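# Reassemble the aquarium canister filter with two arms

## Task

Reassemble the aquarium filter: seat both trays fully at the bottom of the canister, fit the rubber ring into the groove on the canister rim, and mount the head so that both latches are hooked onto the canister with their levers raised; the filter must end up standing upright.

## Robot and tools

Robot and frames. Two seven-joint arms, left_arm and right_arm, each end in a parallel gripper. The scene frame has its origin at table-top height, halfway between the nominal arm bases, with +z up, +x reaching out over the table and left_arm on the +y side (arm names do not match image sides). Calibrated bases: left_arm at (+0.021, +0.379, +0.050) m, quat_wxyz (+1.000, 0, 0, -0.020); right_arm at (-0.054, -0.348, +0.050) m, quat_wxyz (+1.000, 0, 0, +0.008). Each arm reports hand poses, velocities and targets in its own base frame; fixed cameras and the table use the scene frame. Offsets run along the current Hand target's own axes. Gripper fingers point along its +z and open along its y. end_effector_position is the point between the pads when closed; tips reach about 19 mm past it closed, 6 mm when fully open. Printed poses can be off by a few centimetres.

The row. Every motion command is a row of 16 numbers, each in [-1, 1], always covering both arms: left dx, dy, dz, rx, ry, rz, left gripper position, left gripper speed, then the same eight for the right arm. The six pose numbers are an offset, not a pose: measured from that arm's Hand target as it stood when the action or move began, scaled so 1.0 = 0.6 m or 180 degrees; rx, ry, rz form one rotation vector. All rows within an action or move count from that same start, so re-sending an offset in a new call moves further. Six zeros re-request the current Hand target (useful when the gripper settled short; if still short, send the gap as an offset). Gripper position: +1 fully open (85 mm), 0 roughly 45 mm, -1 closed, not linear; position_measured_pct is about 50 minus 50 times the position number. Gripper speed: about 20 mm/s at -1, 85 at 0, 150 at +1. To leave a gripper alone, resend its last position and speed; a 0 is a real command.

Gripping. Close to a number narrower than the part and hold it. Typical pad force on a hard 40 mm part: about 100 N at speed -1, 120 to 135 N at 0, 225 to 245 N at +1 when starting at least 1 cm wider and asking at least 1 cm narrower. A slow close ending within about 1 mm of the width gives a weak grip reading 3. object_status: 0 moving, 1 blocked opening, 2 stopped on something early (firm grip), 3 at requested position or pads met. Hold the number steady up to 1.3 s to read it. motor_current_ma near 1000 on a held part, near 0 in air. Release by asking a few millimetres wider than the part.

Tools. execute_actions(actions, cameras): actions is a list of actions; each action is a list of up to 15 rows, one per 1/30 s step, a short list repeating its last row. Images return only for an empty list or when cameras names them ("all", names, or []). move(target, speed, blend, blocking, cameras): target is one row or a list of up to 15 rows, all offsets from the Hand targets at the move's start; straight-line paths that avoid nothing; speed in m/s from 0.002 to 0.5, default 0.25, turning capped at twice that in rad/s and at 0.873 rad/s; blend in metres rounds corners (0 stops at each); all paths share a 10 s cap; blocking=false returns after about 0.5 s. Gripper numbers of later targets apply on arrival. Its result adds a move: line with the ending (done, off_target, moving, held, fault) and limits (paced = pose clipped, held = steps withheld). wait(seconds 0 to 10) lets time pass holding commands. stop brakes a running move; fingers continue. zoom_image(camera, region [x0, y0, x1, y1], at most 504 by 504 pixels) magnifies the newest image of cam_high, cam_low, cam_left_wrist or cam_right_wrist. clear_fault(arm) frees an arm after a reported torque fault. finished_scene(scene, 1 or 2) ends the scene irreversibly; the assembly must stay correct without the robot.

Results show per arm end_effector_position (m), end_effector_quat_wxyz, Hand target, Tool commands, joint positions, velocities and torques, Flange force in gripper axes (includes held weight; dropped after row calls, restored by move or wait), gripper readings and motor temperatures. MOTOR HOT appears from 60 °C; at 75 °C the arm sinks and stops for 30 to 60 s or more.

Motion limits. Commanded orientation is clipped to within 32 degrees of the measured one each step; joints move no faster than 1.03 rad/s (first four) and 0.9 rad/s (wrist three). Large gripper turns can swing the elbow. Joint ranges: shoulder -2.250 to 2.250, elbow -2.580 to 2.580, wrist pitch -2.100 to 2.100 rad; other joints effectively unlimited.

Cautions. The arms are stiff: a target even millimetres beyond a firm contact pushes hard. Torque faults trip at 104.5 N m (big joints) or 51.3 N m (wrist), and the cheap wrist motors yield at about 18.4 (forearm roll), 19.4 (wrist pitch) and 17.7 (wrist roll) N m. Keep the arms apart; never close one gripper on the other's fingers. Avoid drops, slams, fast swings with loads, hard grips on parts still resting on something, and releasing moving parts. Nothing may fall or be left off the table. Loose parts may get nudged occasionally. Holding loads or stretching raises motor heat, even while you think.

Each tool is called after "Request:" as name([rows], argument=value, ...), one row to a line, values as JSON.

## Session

Scene 1 done. Look at scene 2.

Request:
execute_actions(actions=[])

Request:
zoom_image(camera="cam_high", region=[60, 130, 360, 430])

Request:
zoom_image(camera="cam_low", region=[40, 190, 400, 440])

Scene clock: 0.00 s.
left_arm: end_effector_position=(+0.1996, -0.2290, +0.1584) position_measured_pct=0.0 object_status=3 motor_current_ma=0 end_effector_quat_wxyz=(-0.248, +0.798, -0.225, +0.502) | right_arm: end_effector_position=(+0.2496, +0.0937, +0.2380) position_measured_pct=0.0 object_status=3 motor_current_ma=0 end_effector_quat_wxyz=(-0.519, -0.330, +0.779, +0.117)
Joint positions: left_arm=[1.56 0.795 0.295 2.378 -1.212 1.379 0.925] | right_arm=[-0.236 0.811 -0.133 1.46 -0.1 1.982 2.002]
Joint velocities: within noise
Joint torques (N m): no reading
Motor temperatures (°C): left_arm=[37 33 32 36 37 41 48] | right_arm=[37 38 35 34 50 49 38]
Flange force (N): no reading
Hand target: left_arm +0.1996, -0.2290, +0.1584; -0.248, +0.798, -0.225, +0.502 | right_arm +0.2496, +0.0937, +0.2380; -0.519, -0.330, +0.779, +0.117
Tool commands: left_gripper/position=+1.0 left_gripper/speed=+1.0 right_gripper/position=+1.0 right_gripper/speed=+1.0
camera_calibration:
cam_left_wrist: T_world_to_cam=[[-0.132132, -0.790184, -0.598456, -0.0644723], [-0.406649, 0.593817, -0.694275, 0.382229], [0.903979, 0.151626, -0.399789, 0.0670293], [0, 0, 0, 1]] pos_world=[0.0863211, -0.288083, 0.253586]
cam_right_wrist: T_world_to_cam=[[-0.399149, 0.755042, 0.520184, -0.0939145], [0.245596, 0.634649, -0.732736, 0.110036], [-0.883382, -0.164716, -0.438755, 0.483582], [0, 0, 0, 1]] pos_world=[0.362677, 0.0807289, 0.341654]

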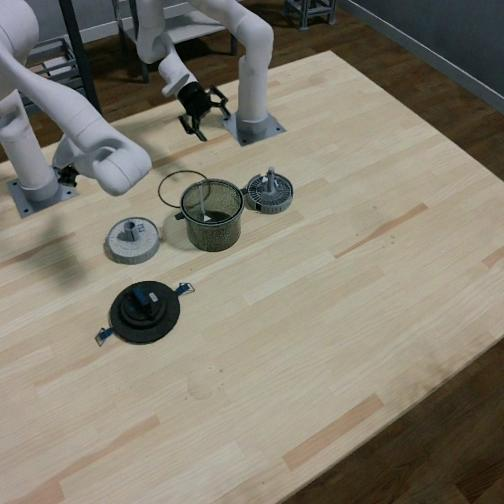

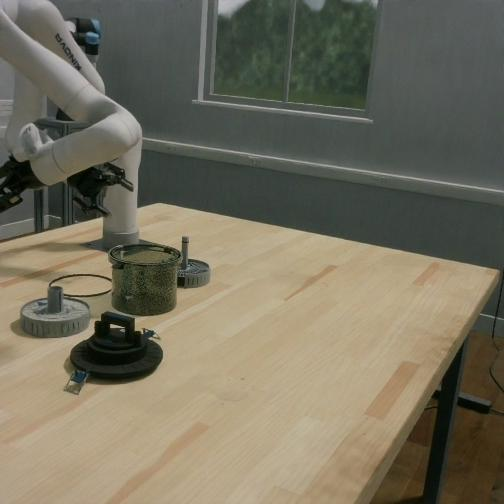

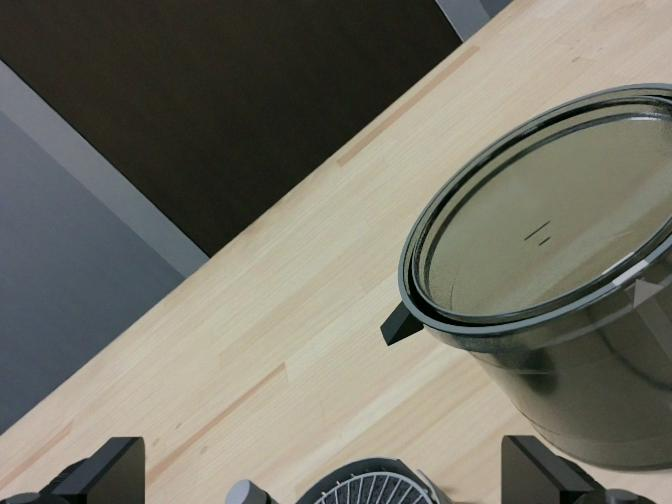

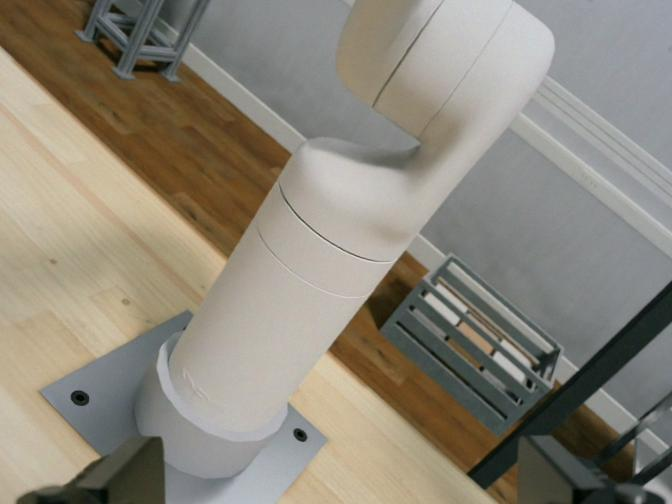

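Scaled by 1.680.

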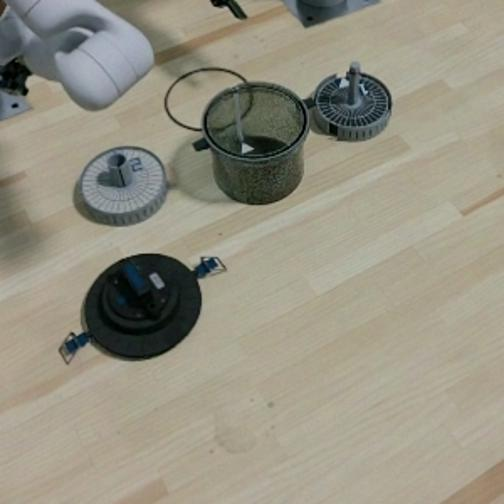

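Scaled by 1.400.

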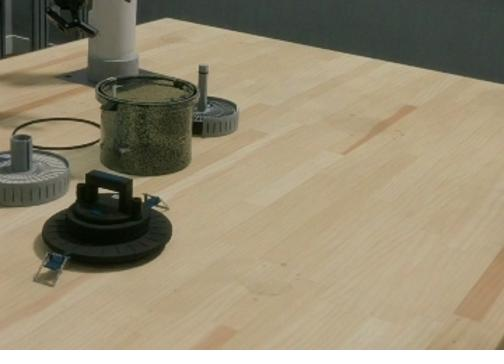

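Request:
move(target=[0.0633,-0.2367,0.0993,-0.1635,-0.3465,-0.1639,-0.2,0,-0.0703,0.0243,-0.136,0.432,0.0975,-0.6486,-0.2,0], speed=0.3, cameras=["all"])

Scene clock: 7.43 s.
left_arm: end_effector_position=(+0.2847, -0.1318, +0.2505) position_measured_pct=60.2 object_status=3 motor_current_ma=0 end_effector_quat_wxyz=(+0.000, +1.000, +0.018, +0.000) | right_arm: end_effector_position=(+0.3265, +0.1446, +0.2502) position_measured_pct=60.2 object_status=3 motor_current_ma=0 end_effector_quat_wxyz=(+0.000, +1.000, +0.000, +0.000)
Joint positions: left_arm=[0.408 0.079 -0.059 1.962 0.006 1.101 -1.188] | right_arm=[0.233 0.265 -0.889 1.826 0.224 1.156 3.981]
Joint torques (N m): left_arm=[-0.08 -10.34 1.01 -8.83 0.22 0.01 -0.3] | right_arm=[-0.58 -9.84 -3.11 -9.28 -0.45 -0.1 0.39]
Flange force (N): left_arm=[-0.4 -0.5 2.2] | right_arm=[-2.8 2.3 2.9]
Hand target: left_arm +0.2847, -0.1318, +0.2505; +0.000, +1.000, +0.018, +0.000 | right_arm +0.3265, +0.1446, +0.2502; +0.000, +1.000, +0.000, +0.000
Off the commanded pose: left_arm 0.000 m, 0 deg | right_arm 0.000 m, 0 deg.
move: done
camera_calibration:
cam_left_wrist: T_world_to_cam=[[0.0514102, -0.998195, 0.0310495, -0.158704], [-0.998631, -0.051084, 0.0112075, 0.329817], [-0.00960115, -0.0315832, -0.999455, 0.398307], [0, 0, 0, 1]] pos_world=[0.341349, -0.128989, 0.399321]
cam_right_wrist: T_world_to_cam=[[-0.00413223, -0.999966, -0.00715939, 0.148785], [-0.999989, 0.00411593, 0.00229042, 0.381697], [-0.00226087, 0.00716878, -0.999972, 0.393125], [0, 0, 0, 1]] pos_world=[0.383196, 0.144391, 0.393304]

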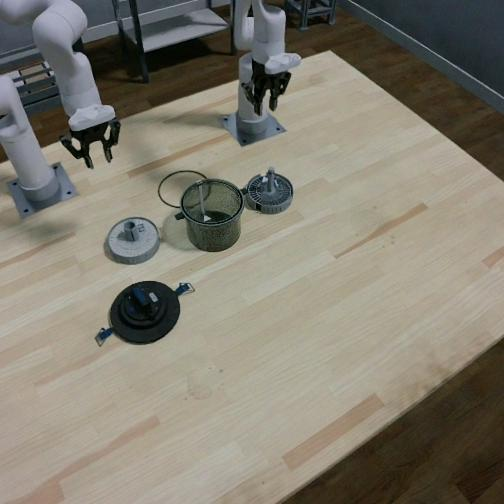

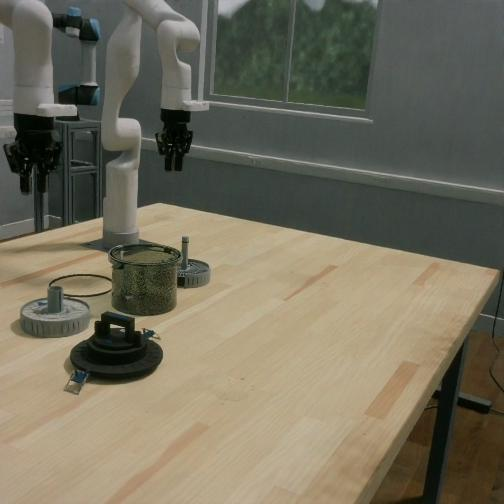

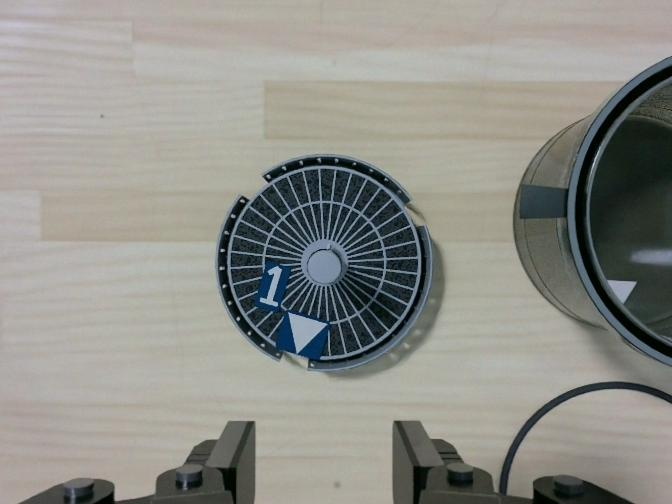

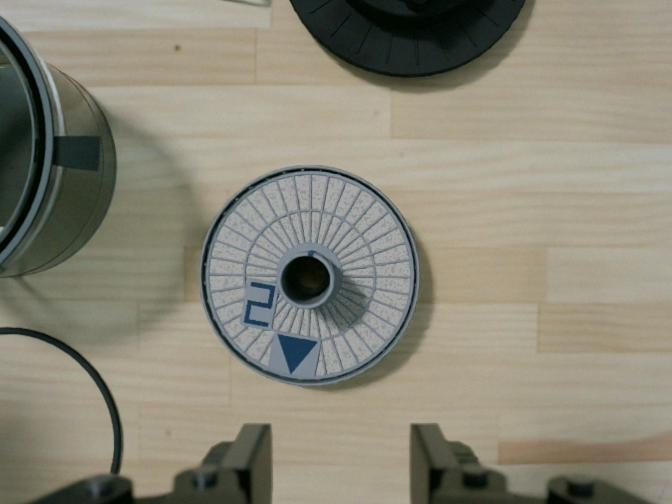

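Request:
move(target=[0.0297,0.3467,0,0,0,0,-0.2,0,0,0,0,0,0,0,-0.2,0], speed=0.3, cameras=["cam_left_wrist"])

Request:
zoom_image(camera="cam_left_wrist", region=[100, 30, 560, 440])

Scene clock: 11.13 s.
left_arm: end_effector_position=(+0.3100, -0.3390, +0.2506) position_measured_pct=60.2 object_status=3 motor_current_ma=0 end_effector_quat_wxyz=(+0.000, +1.000, +0.018, +0.000) | right_arm: end_effector_position=(+0.3265, +0.1446, +0.2502) position_measured_pct=60.2 object_status=3 motor_current_ma=0 end_effector_quat_wxyz=(+0.000, +1.000, +0.000, +0.000)
Joint positions: left_arm=[0.704 0.402 0.104 1.531 -0.043 1.211 -0.719] | right_arm=[0.233 0.265 -0.889 1.826 0.224 1.156 3.981]
Joint torques (N m): left_arm=[-0.05 -17.21 1.6 -9.03 0.24 -0.18 -0.2] | right_arm=[-0.38 -9.87 -3.09 -9.33 -0.35 -0.14 0.39]
Flange force (N): left_arm=[0.0 0.3 1.2] | right_arm=[-2.8 1.7 3.0]
Hand target: left_arm +0.3100, -0.3390, +0.2506; +0.000, +1.000, +0.018, +0.000 | right_arm +0.3265, +0.1446, +0.2502; +0.000, +1.000, +0.000, +0.000
Off the commanded pose: left_arm 0.000 m, 0 deg | right_arm 0.000 m, 0 deg.
move: done
camera_calibration:
cam_left_wrist: T_world_to_cam=[[0.0514116, -0.998192, 0.0311493, -0.366876], [-0.998631, -0.0510844, 0.0112126, 0.344493], [-0.00960111, -0.0316831, -0.999452, 0.392171], [0, 0, 0, 1]] pos_world=[0.366649, -0.336189, 0.399521]
Images, in order (width x height): cam_left_wrist 672x504.

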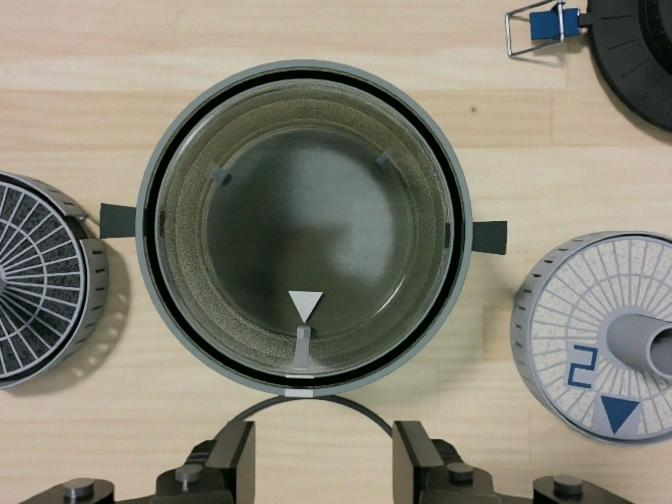

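Scaled by 1.096.

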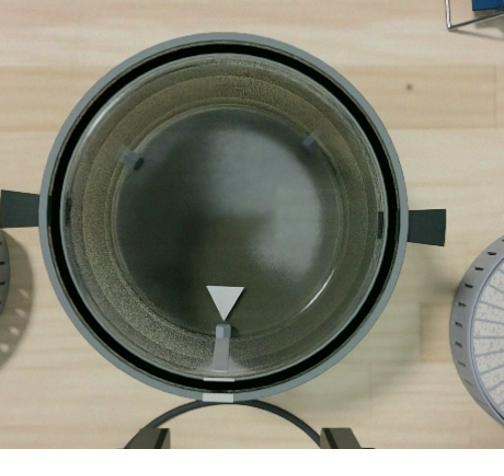

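Request:
move([
  [0.0407,-0.3473,0,0,0,0,-0.2,0,0,0,0,0,0,0,-0.2,0],
  [0.0407,-0.3473,0.2,0,0,0,-0.2,0,0,0,0,0,0,0,-0.2,0],
], speed=0.3, blend=[0.05,0], cameras=["cam_left_wrist","cam_low"])

Scene clock: 15.90 s.
left_arm: end_effector_position=(+0.3268, -0.1300, +0.1305) position_measured_pct=60.2 object_status=3 motor_current_ma=0 end_effector_quat_wxyz=(+0.000, +1.000, +0.018, +0.000) | right_arm: end_effector_position=(+0.3265, +0.1446, +0.2502) position_measured_pct=60.2 object_status=3 motor_current_ma=0 end_effector_quat_wxyz=(+0.000, +1.000, +0.000, +0.000)
Joint positions: left_arm=[0.34 0.353 -0.042 2.075 0.023 0.714 -1.251] | right_arm=[0.233 0.265 -0.889 1.826 0.224 1.156 3.981]
Joint torques (N m): left_arm=[0.08 -13.6 0.96 -6.62 0.2 0.22 -0.2] | right_arm=[-0.4 -9.85 -3.08 -9.3 -0.36 -0.15 0.4]
Flange force (N): left_arm=[-1.3 -0.4 2.5] | right_arm=[-2.8 1.7 2.9]
Hand target: left_arm +0.3268, -0.1300, +0.1305; +0.000, +1.000, +0.018, +0.000 | right_arm +0.3265, +0.1446, +0.2502; +0.000, +1.000, +0.000, +0.000
Off the commanded pose: left_arm 0.000 m, 0 deg | right_arm 0.000 m, 0 deg.
move: done
camera_calibration:
cam_left_wrist: T_world_to_cam=[[0.0514125, -0.998195, 0.0310495, -0.155255], [-0.998631, -0.0510864, 0.0112076, 0.3734], [-0.00960114, -0.0315832, -0.999455, 0.278937], [0, 0, 0, 1]] pos_world=[0.383549, -0.127089, 0.279421]
Images, in order (width x height): cam_low 504x504, cam_left_wrist 672x504.

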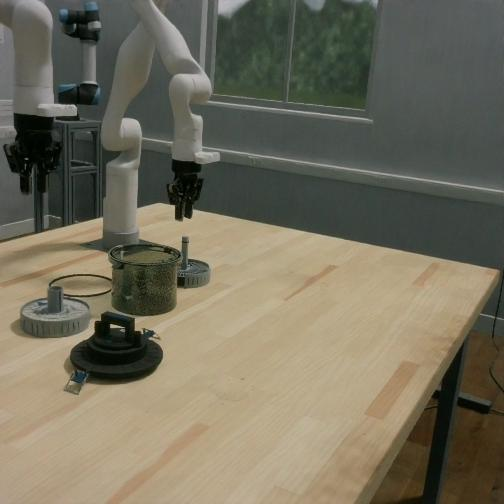

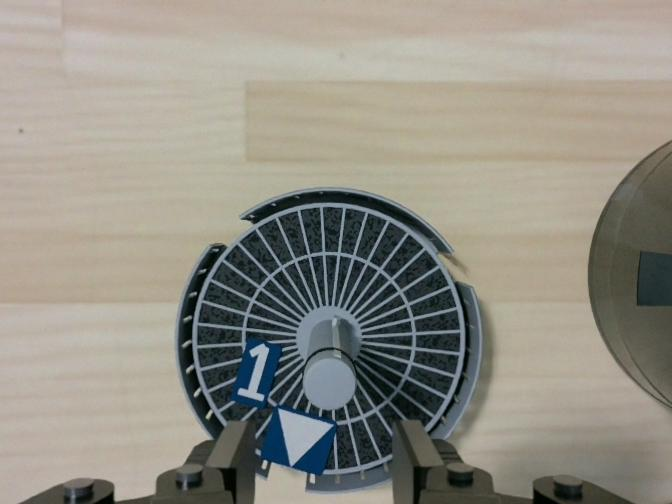

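Request:
move(target=[0.018,0.0038,0.125,0,0,0,-0.2,0,0,0,0,0,0,0,-0.2,0], speed=0.15, cameras=["cam_left_wrist"])

Scene clock: 17.67 s.
left_arm: end_effector_position=(+0.3376, -0.1319, +0.0555) position_measured_pct=60.2 object_status=3 motor_current_ma=0 end_effector_quat_wxyz=(+0.000, +1.000, +0.018, +0.000) | right_arm: end_effector_position=(+0.3265, +0.1446, +0.2502) position_measured_pct=60.2 object_status=3 motor_current_ma=0 end_effector_quat_wxyz=(+0.000, +1.000, +0.000, +0.000)
Joint positions: left_arm=[0.329 0.54 -0.035 2.12 0.04 0.482 -1.271] | right_arm=[0.233 0.265 -0.889 1.826 0.224 1.156 3.981]
Joint torques (N m): left_arm=[-0.02 -15.5 1.13 -4.9 0.23 0.12 -0.21] | right_arm=[-0.41 -9.87 -3.06 -9.33 -0.38 -0.13 0.4]
Flange force (N): left_arm=[-1.6 0.1 2.3] | right_arm=[-2.8 1.8 3.0]
Hand target: left_arm +0.3377, -0.1319, +0.0555; +0.000, +1.000, +0.018, +0.000 | right_arm +0.3265, +0.1446, +0.2502; +0.000, +1.000, +0.000, +0.000
Off the commanded pose: left_arm 0.000 m, 0 deg | right_arm 0.000 m, 0 deg.
move: done
camera_calibration:
cam_left_wrist: T_world_to_cam=[[0.0514125, -0.998195, 0.0310495, -0.155478], [-0.998631, -0.0510864, 0.0112076, 0.384923], [-0.00960114, -0.0315832, -0.999455, 0.204019], [0, 0, 0, 1]] pos_world=[0.394349, -0.129089, 0.204421]
Images, in order (width x height): cam_left_wrist 672x504.

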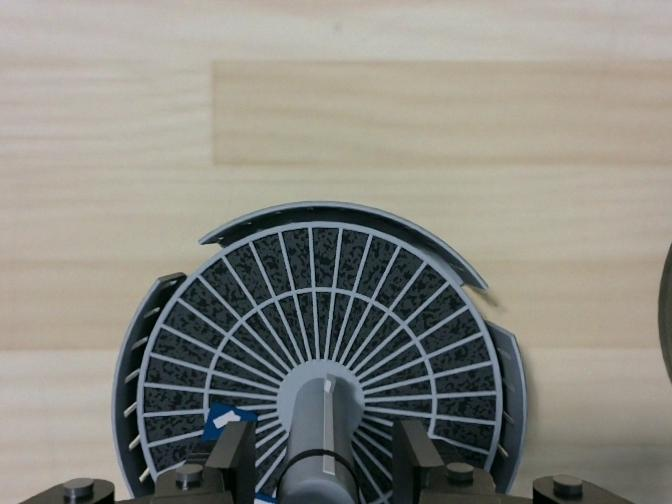

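Request:
move(target=[0,0,0,0,0,0,-0.8,-1,0,0,0,0,0,0,-0.2,0], cameras=[])

Request:
wait(seconds=0.7, cameras=["cam_left_wrist"])

Scene clock: 19.43 s.
left_arm: end_effector_position=(+0.3377, -0.1320, +0.0555) position_measured_pct=80.5 object_status=0 motor_current_ma=1000 end_effector_quat_wxyz=(+0.000, +1.000, +0.018, +0.000) | right_arm: end_effector_position=(+0.3265, +0.1446, +0.2502) position_measured_pct=60.2 object_status=3 motor_current_ma=0 end_effector_quat_wxyz=(+0.000, +1.000, +0.000, +0.000)
Joint positions: left_arm=[0.329 0.541 -0.035 2.12 0.04 0.482 -1.271] | right_arm=[0.233 0.265 -0.889 1.826 0.224 1.156 3.981]
Joint torques (N m): left_arm=[0.22 -12.42 1.21 -4.47 0.21 -0.35 -0.11] | right_arm=[-0.39 -9.86 -3.08 -9.3 -0.38 -0.14 0.41]
Flange force (N): left_arm=[-2.8 -1.4 -7.1] | right_arm=[-2.7 1.6 2.9]
Hand target: left_arm +0.3377, -0.1319, +0.0555; +0.000, +1.000, +0.018, +0.000 | right_arm +0.3265, +0.1446, +0.2502; +0.000, +1.000, +0.000, +0.000
Off the commanded pose: left_arm 0.000 m, 0 deg | right_arm 0.000 m, 0 deg.
move: done
No camera images: "cameras" was empty.

Scene clock: 20.13 s.
left_arm: end_effector_position=(+0.3377, -0.1319, +0.0555) position_measured_pct=80.5 object_status=2 motor_current_ma=1000 end_effector_quat_wxyz=(+0.000, +1.000, +0.018, +0.000) | right_arm: end_effector_position=(+0.3265, +0.1446, +0.2502) position_measured_pct=60.2 object_status=3 motor_current_ma=0 end_effector_quat_wxyz=(+0.000, +1.000, +0.000, +0.000)
Joint positions: left_arm=[0.329 0.541 -0.035 2.12 0.04 0.482 -1.271] | right_arm=[0.233 0.265 -0.889 1.826 0.224 1.156 3.981]
Joint torques (N m): left_arm=[0.26 -12.42 1.18 -4.41 0.29 -0.31 -0.14] | right_arm=[-0.39 -9.86 -3.09 -9.3 -0.38 -0.15 0.39]
Flange force (N): left_arm=[-2.7 -1.4 -7.0] | right_arm=[-2.7 1.7 2.9]
Hand target: left_arm +0.3377, -0.1319, +0.0555; +0.000, +1.000, +0.018, +0.000 | right_arm +0.3265, +0.1446, +0.2502; +0.000, +1.000, +0.000, +0.000
Tool commands: left_gripper/position=-0.8 left_gripper/speed=-1.0 right_gripper/position=-0.2 right_gripper/speed=+0.0
Off the commanded pose: left_arm 0.000 m, 0 deg | right_arm 0.000 m, 0 deg.
wait: 0.70 s; at rest by 0.17 s
camera_calibration:
cam_left_wrist: T_world_to_cam=[[0.0514116, -0.998192, 0.0311493, -0.155494], [-0.998631, -0.0510844, 0.0112126, 0.384924], [-0.00960111, -0.0316831, -0.999452, 0.203905], [0, 0, 0, 1]] pos_world=[0.394349, -0.129089, 0.204321]
Images, in order (width x height): cam_left_wrist 672x504.

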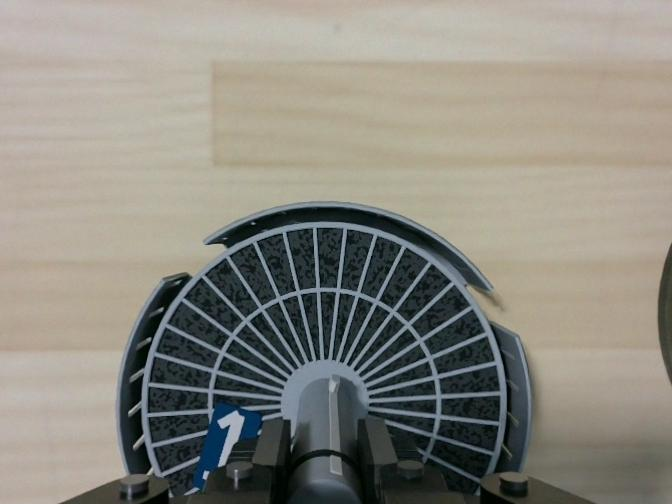

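Request:
move([
  [0,0,-0.02,0,0,0,-0.8,-1,0.02,-0.01,0.03,0,0,0,0.1,0],
  [0,0,-0.2242,0,0,0,-0.8,-1,0.0675,-0.0342,0.2,0,0,0,0.1,0],
  [0.0453,0.3288,-0.2242,0,0,-0.0778,-0.8,-1,0.0675,-0.0342,0.2,0,0,0,0.1,0],
], speed=[0.05,0.2,0.2], blend=[0.01,0.03,0], cameras=["all"])

Scene clock: 23.87 s.
left_arm: end_effector_position=(+0.3720, -0.3280, +0.1901) position_measured_pct=80.5 object_status=2 motor_current_ma=1000 end_effector_quat_wxyz=(+0.000, +0.990, +0.140, +0.000) | right_arm: end_effector_position=(+0.3670, +0.1651, +0.1302) position_measured_pct=45.0 object_status=3 motor_current_ma=0 end_effector_quat_wxyz=(+0.000, +1.000, +0.000, +0.000)
Joint positions: left_arm=[0.675 0.539 -0.005 1.509 0.003 1.093 -0.621] | right_arm=[0.055 0.547 -0.766 1.898 0.483 0.89 3.76]
Joint torques (N m): left_arm=[0.1 -20.14 1.28 -8.75 0.16 -0.31 -0.11] | right_arm=[-0.39 -13.94 -4.31 -7.52 -0.43 -0.15 0.4]
Flange force (N): left_arm=[0.7 0.9 1.8] | right_arm=[-4.2 1.9 3.1]
Hand target: left_arm +0.3720, -0.3280, +0.1901; +0.000, +0.990, +0.140, +0.000 | right_arm +0.3670, +0.1651, +0.1302; +0.000, +1.000, +0.000, +0.000
Off the commanded pose: left_arm 0.000 m, 0 deg | right_arm 0.000 m, 0 deg.
move: done
camera_calibration:
cam_left_wrist: T_world_to_cam=[[0.291414, -0.956095, 0.0309781, -0.432624], [-0.956595, -0.291199, 0.0113329, 0.313307], [-0.00181456, -0.032936, -0.999456, 0.329249], [0, 0, 0, 1]] pos_world=[0.426378, -0.311551, 0.338921]
cam_right_wrist: T_world_to_cam=[[-0.00403358, -0.999966, -0.00726072, 0.168478], [-0.999989, 0.00401705, 0.00228969, 0.422404], [-0.00226045, 0.00726988, -0.999971, 0.272956], [0, 0, 0, 1]] pos_world=[0.423696, 0.164791, 0.273204]

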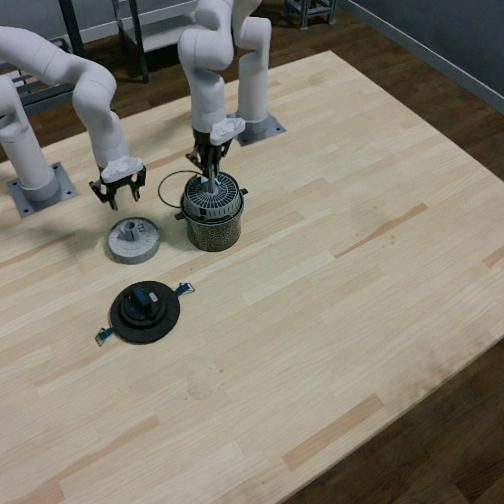

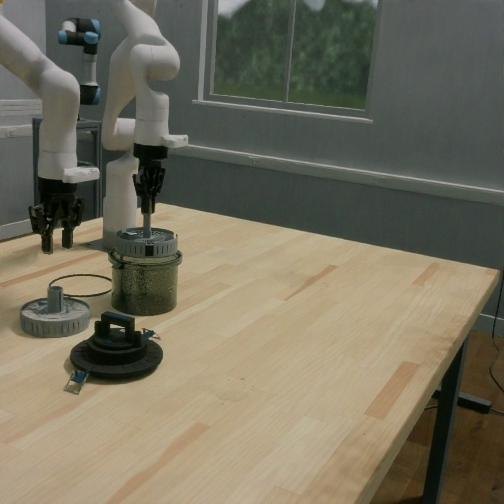

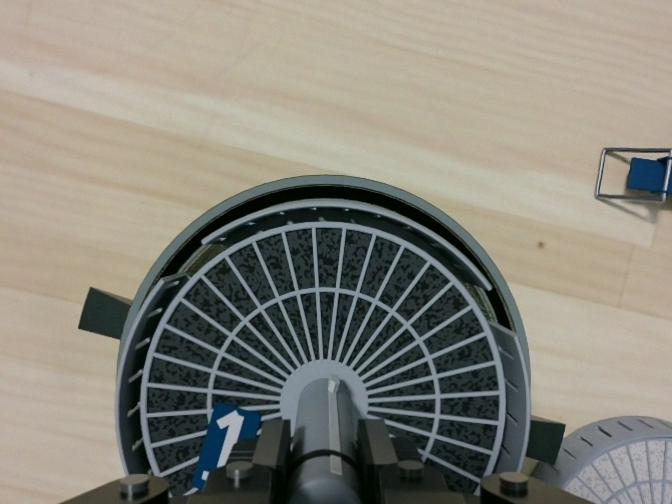

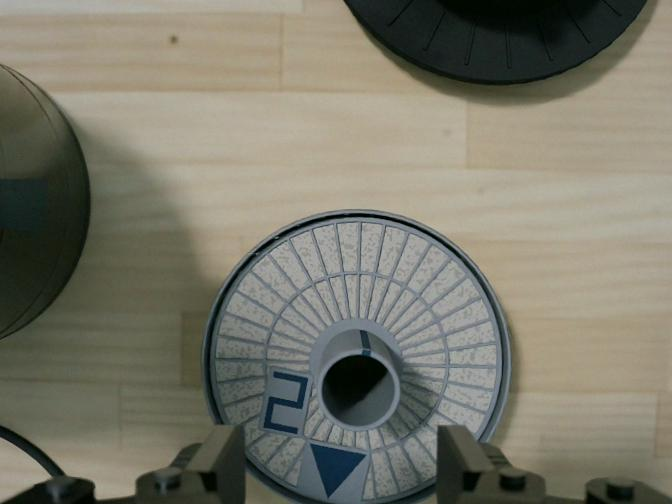

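Request:
move(target=[0,0,0.015,0,0,0.0028,-0.8,-1,0.0067,0.0088,0.2167,0,0,0,0.1,0], speed=0.12, cameras=["cam_left_wrist","cam_right_wrist","cam_high","cam_low"])

Request:
zoom_image(camera="cam_high", region=[170, 150, 260, 240])

Request:
zoom_image(camera="cam_low", region=[90, 200, 200, 310])

Scene clock: 28.10 s.
left_arm: end_effector_position=(+0.3720, -0.3281, +0.1811) position_measured_pct=80.5 object_status=2 motor_current_ma=1000 end_effector_quat_wxyz=(+0.000, +0.991, +0.135, +0.000) | right_arm: end_effector_position=(+0.3710, +0.1597, +0.0002) position_measured_pct=45.0 object_status=3 motor_current_ma=0 end_effector_quat_wxyz=(+0.000, +1.000, +0.000, +0.000)
Joint positions: left_arm=[0.674 0.549 -0.003 1.523 0.003 1.069 -0.629] | right_arm=[-0.085 0.791 -0.554 1.996 0.763 0.572 3.539]
Joint torques (N m): left_arm=[-0.7 -16.13 0.52 -7.06 0.01 -0.23 -0.25] | right_arm=[-0.38 -16.31 -4.17 -4.92 -0.39 -0.22 0.27]
Flange force (N): left_arm=[-2.3 -0.2 -5.1] | right_arm=[-6.2 2.9 2.6]
Hand target: left_arm +0.3720, -0.3280, +0.1811; +0.000, +0.991, +0.135, +0.000 | right_arm +0.3710, +0.1597, +0.0001; +0.000, +1.000, +0.000, +0.000
Off the commanded pose: left_arm 0.000 m, 0 deg | right_arm 0.000 m, 0 deg.
move: done
camera_calibration:
cam_left_wrist: T_world_to_cam=[[0.28305, -0.958602, 0.0310608, -0.430102], [-0.959103, -0.282831, 0.0113184, 0.317042], [-0.00206491, -0.0329942, -0.999453, 0.320425], [0, 0, 0, 1]] pos_world=[0.426478, -0.312056, 0.330021]
cam_right_wrist: T_world_to_cam=[[-0.0041347, -0.999965, -0.00725936, 0.162294], [-0.999989, 0.00411817, 0.00229084, 0.426706], [-0.00226087, 0.00726875, -0.999971, 0.143108], [0, 0, 0, 1]] pos_world=[0.427696, 0.159491, 0.143304]

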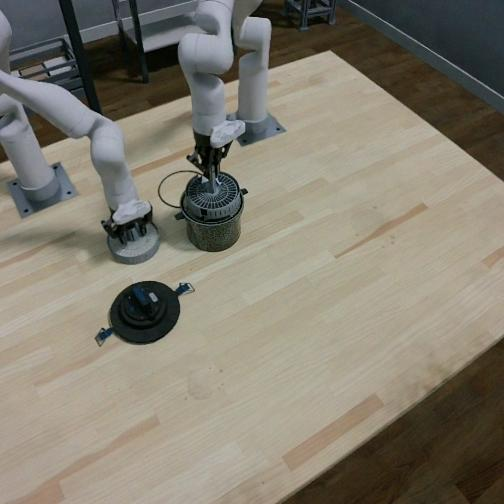

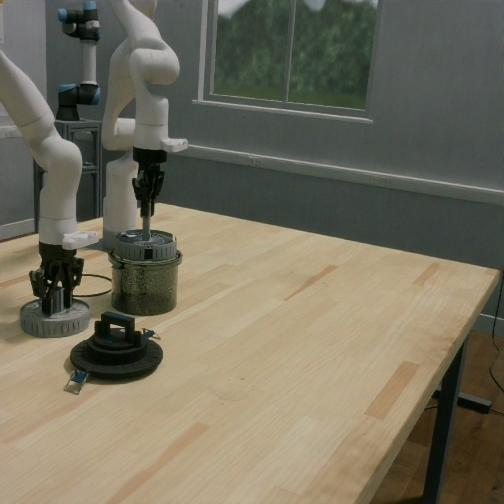

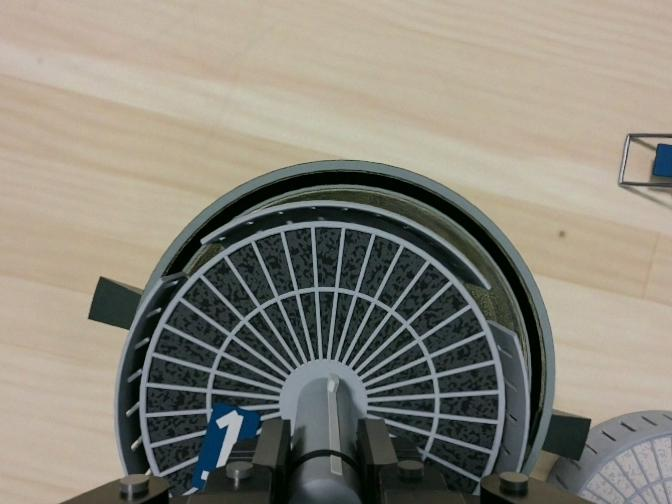

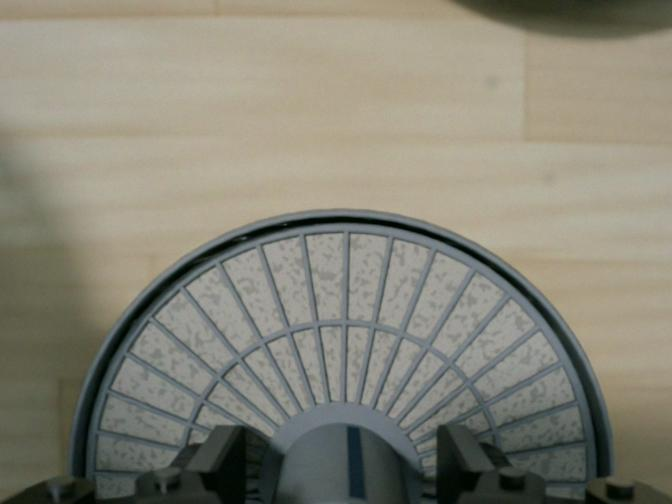

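Scaled by 5.600.

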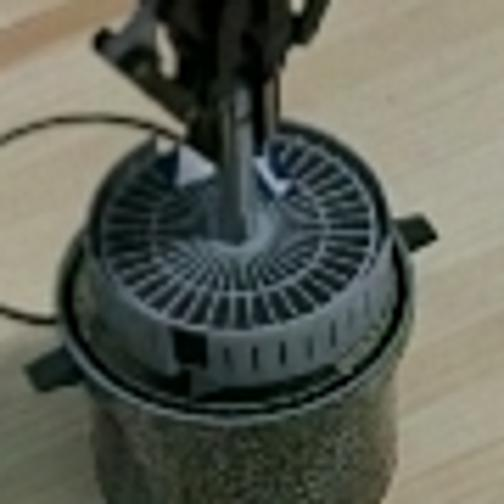

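Scaled by 4.582.

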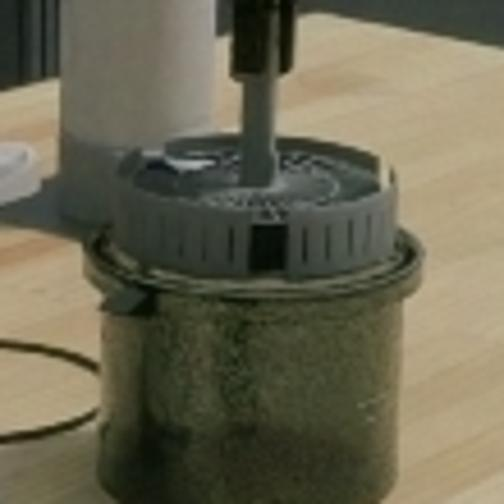

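Request:
move([
  [0,0,-0.0167,0,0,0,-0.8,-1,0.005,0.0015,0,0,0,0,0.1,0],
  [0,0,-0.0167,0,0,0,-0.8,-1,0.005,0.0015,0,0,0,0,-0.5,-1],
], speed=0.05, cameras=["cam_left_wrist","cam_right_wrist"])

Scene clock: 30.93 s.
left_arm: end_effector_position=(+0.3720, -0.3280, +0.1911) position_measured_pct=80.5 object_status=2 motor_current_ma=1000 end_effector_quat_wxyz=(+0.000, +0.991, +0.135, +0.000) | right_arm: end_effector_position=(+0.3740, +0.1588, +0.0002) position_measured_pct=64.5 object_status=0 motor_current_ma=1000 end_effector_quat_wxyz=(+0.000, +1.000, +0.000, +0.000)
Joint positions: left_arm=[0.674 0.538 -0.003 1.507 0.002 1.096 -0.629] | right_arm=[-0.079 0.794 -0.556 1.988 0.761 0.578 3.548]
Joint torques (N m): left_arm=[0 -19.93 1.21 -9.2 0.22 0 -0.24] | right_arm=[-0.59 -0.46 0.28 -1.08 -0.21 -0.16 0.23]
Flange force (N): left_arm=[-1.1 -1.0 3.2] | right_arm=[-9.5 5.0 -39.8]
Hand target: left_arm +0.3720, -0.3280, +0.1911; +0.000, +0.991, +0.135, +0.000 | right_arm +0.3739, +0.1588, +0.0001; +0.000, +1.000, +0.000, +0.000
Off the commanded pose: left_arm 0.000 m, 0 deg | right_arm 0.000 m, 0 deg.
move: done
camera_calibration:
cam_left_wrist: T_world_to_cam=[[0.283052, -0.958606, 0.0309366, -0.430373], [-0.959102, -0.282831, 0.0113861, 0.316906], [-0.00216492, -0.0328942, -0.999456, 0.330495], [0, 0, 0, 1]] pos_world=[0.426478, -0.312056, 0.340021]
cam_right_wrist: T_world_to_cam=[[-0.00403286, -0.999966, -0.00726114, 0.161363], [-0.99999, 0.00401706, 0.00218969, 0.429741], [-0.00216045, 0.00726989, -0.999971, 0.143078], [0, 0, 0, 1]] pos_world=[0.430696, 0.158591, 0.143305]
Images, in order (width x height): cam_left_wrist 672x504, cam_right_wrist 672x504.

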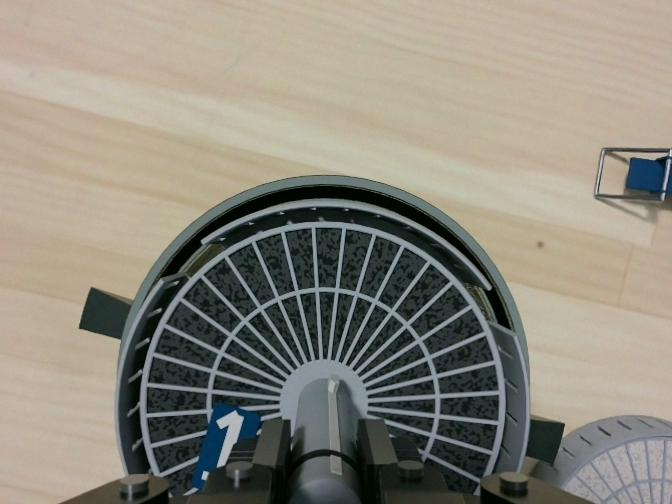

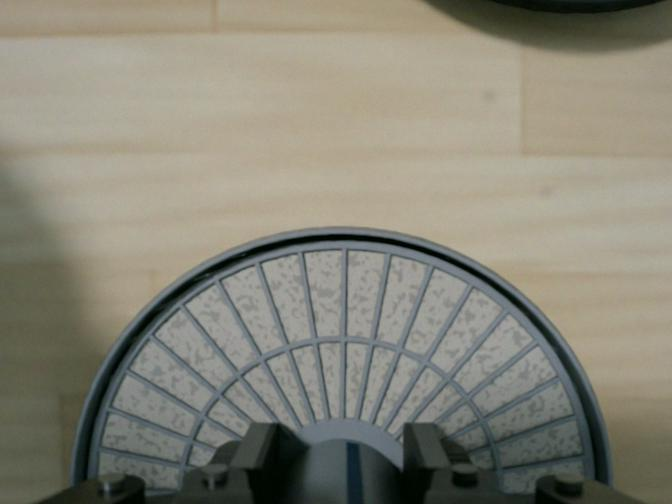

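Request:
move(target=[0,0,0,0,0,0,-0.8,-1,0,0,-0.005,0,0,0,-0.5,-1], speed=0.03, cameras=["cam_high","cam_low","cam_right_wrist"])

Request:
zoom_image(camera="cam_high", region=[170, 150, 260, 240])

Request:
zoom_image(camera="cam_low", region=[90, 200, 200, 310])

Scene clock: 32.63 s.
left_arm: end_effector_position=(+0.3720, -0.3280, +0.1911) position_measured_pct=80.5 object_status=2 motor_current_ma=1000 end_effector_quat_wxyz=(+0.000, +0.991, +0.135, +0.000) | right_arm: end_effector_position=(+0.3739, +0.1588, +0.0031) position_measured_pct=64.5 object_status=2 motor_current_ma=1000 end_effector_quat_wxyz=(+0.000, +1.000, +0.000, +0.000)
Joint positions: left_arm=[0.674 0.538 -0.003 1.507 0.002 1.096 -0.629] | right_arm=[-0.075 0.789 -0.562 1.987 0.755 0.585 3.554]
Joint torques (N m): left_arm=[0.16 -20.04 1.28 -9.17 0.23 0.07 -0.21] | right_arm=[-0.37 -17.08 -4.2 -5.18 -0.41 -0.13 0.4]
Flange force (N): left_arm=[-0.6 -1.0 3.4] | right_arm=[-6.3 2.6 4.5]
Hand target: left_arm +0.3720, -0.3280, +0.1911; +0.000, +0.991, +0.135, +0.000 | right_arm +0.3740, +0.1588, +0.0031; +0.000, +1.000, +0.000, +0.000
Off the commanded pose: left_arm 0.000 m, 0 deg | right_arm 0.000 m, 0 deg.
move: done
camera_calibration:
cam_right_wrist: T_world_to_cam=[[-0.00403358, -0.999966, -0.00726072, 0.161385], [-0.999989, 0.00401705, 0.00228969, 0.42972], [-0.00226045, 0.00726988, -0.999971, 0.146021], [0, 0, 0, 1]] pos_world=[0.430696, 0.158591, 0.146204]
Images, in order (width x height): cam_high 504x504, cam_low 504x504, cam_right_wrist 672x504.

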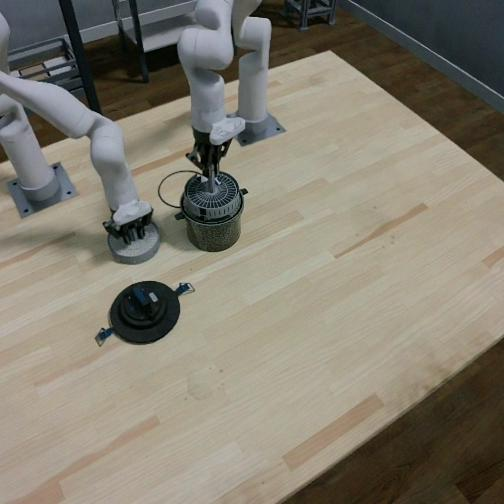

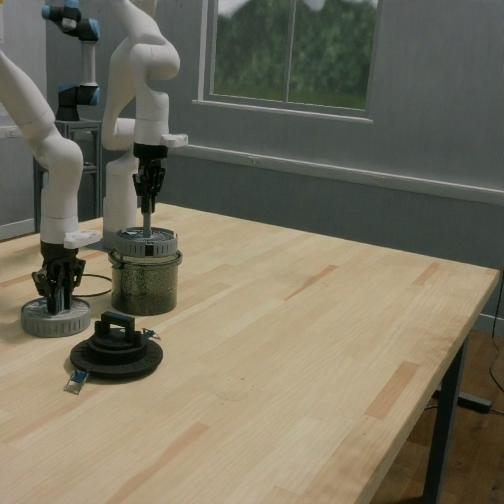

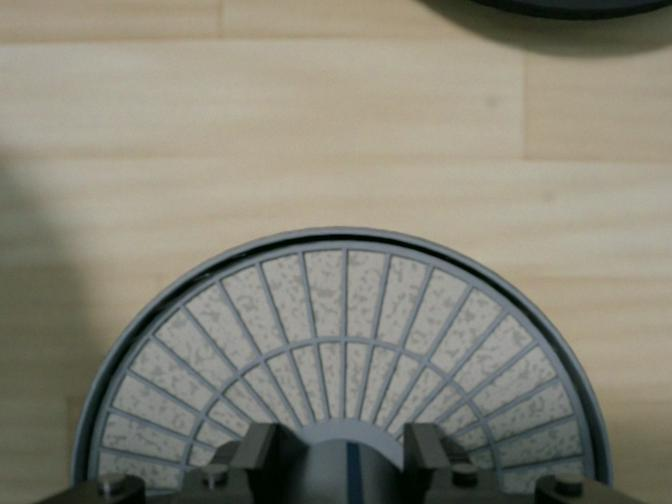

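Scaled by 5.600.

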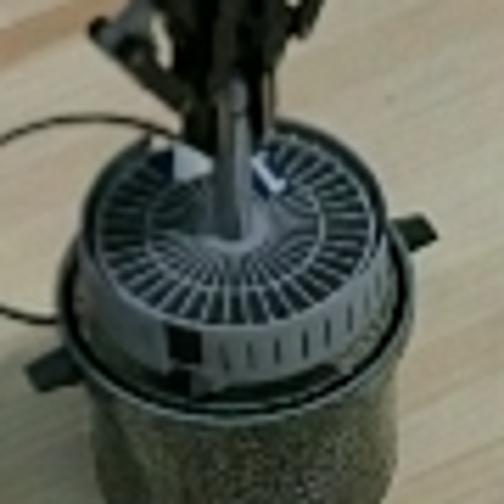

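Scaled by 4.582.

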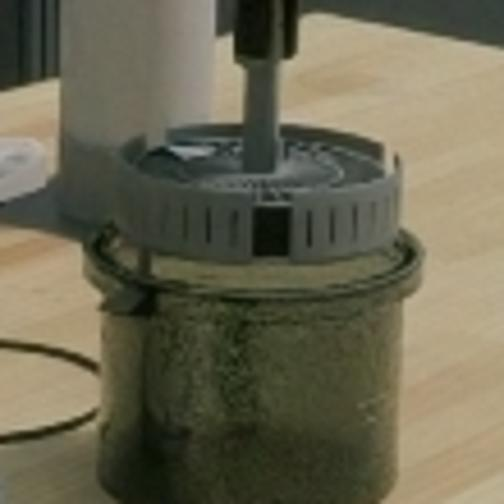

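Request:
move(target=[-0.0033,0,0,0,0.011,0,-0.8,-1,0,0,0,0,0,0,-0.5,-1], speed=0.05, cameras=["cam_high","cam_low","cam_left_wrist"])

Request:
zoom_image(camera="cam_high", region=[175, 160, 255, 240])

Request:
zoom_image(camera="cam_low", region=[100, 210, 190, 300])

Scene clock: 35.67 s.
left_arm: end_effector_position=(+0.3701, -0.3286, +0.1911) position_measured_pct=80.5 object_status=2 motor_current_ma=1000 end_effector_quat_wxyz=(-0.002, +0.991, +0.135, +0.017) | right_arm: end_effector_position=(+0.3739, +0.1588, +0.0031) position_measured_pct=64.5 object_status=2 motor_current_ma=1000 end_effector_quat_wxyz=(+0.000, +1.000, +0.000, +0.000)
Joint positions: left_arm=[0.703 0.524 -0.015 1.532 -0.023 1.065 -0.598] | right_arm=[-0.075 0.789 -0.562 1.987 0.755 0.585 3.554]
Joint torques (N m): left_arm=[-0.07 -19.64 1.09 -8.98 0.24 0.08 0.01] | right_arm=[-0.42 -16.69 -4.35 -5.25 -0.41 -0.15 0.38]
Flange force (N): left_arm=[-0.6 -0.7 3.2] | right_arm=[-6.9 3.0 3.9]
Hand target: left_arm +0.3701, -0.3286, +0.1911; -0.002, +0.991, +0.135, +0.017 | right_arm +0.3739, +0.1588, +0.0031; +0.000, +1.000, +0.000, +0.000
Off the commanded pose: left_arm 0.000 m, 0 deg | right_arm 0.000 m, 0 deg.
move: done
camera_calibration:
cam_left_wrist: T_world_to_cam=[[0.281946, -0.958912, 0.0315245, -0.430158], [-0.958925, -0.282712, -0.0231678, 0.321541], [0.0311282, -0.0236976, -0.999234, 0.321074], [0, 0, 0, 1]] pos_world=[0.41962, -0.313972, 0.341839]
Images, in order (width x height): cam_high 504x504, cam_low 504x504, cam_left_wrist 672x504.

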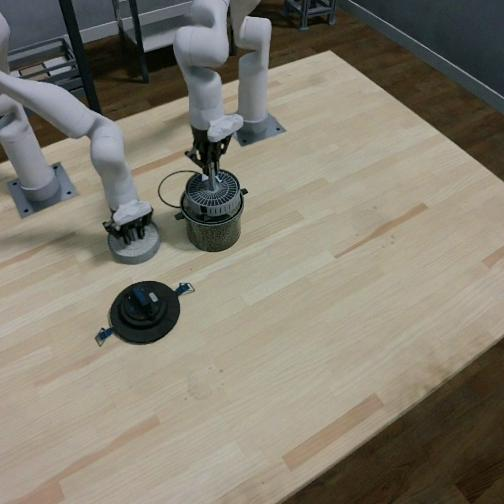

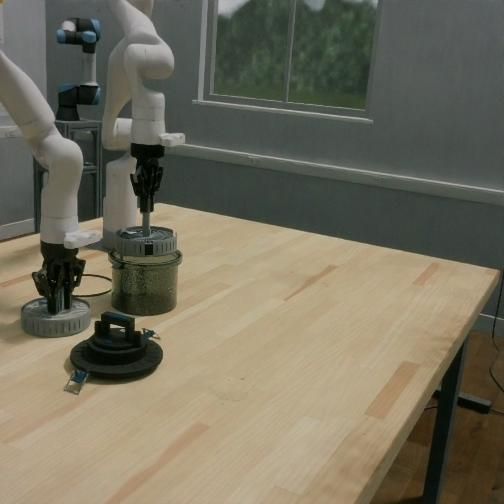

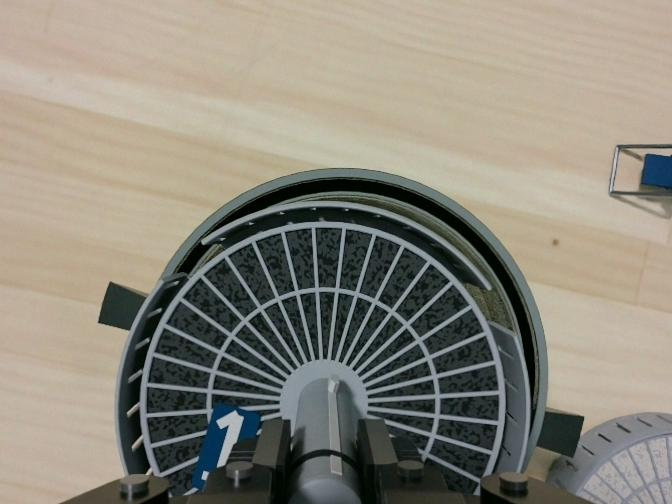

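Scaled by 6.300.

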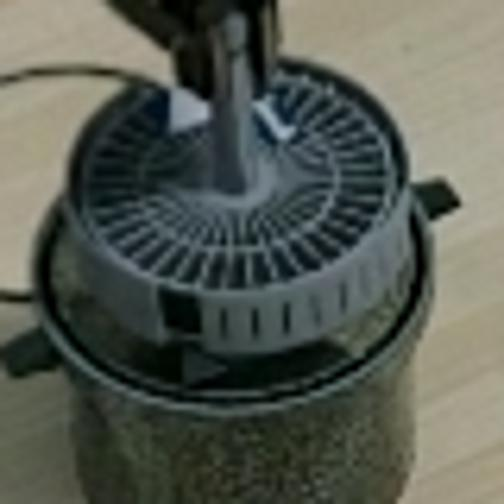

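Scaled by 5.600.

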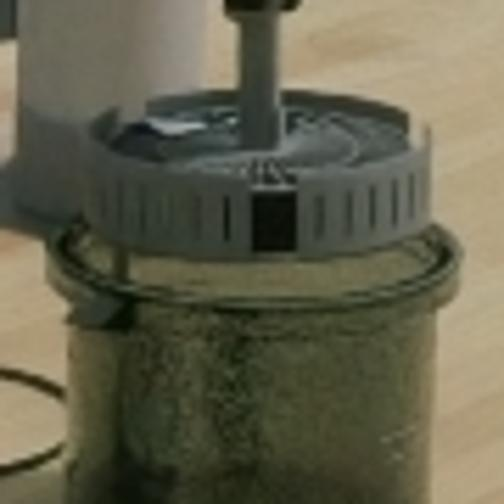

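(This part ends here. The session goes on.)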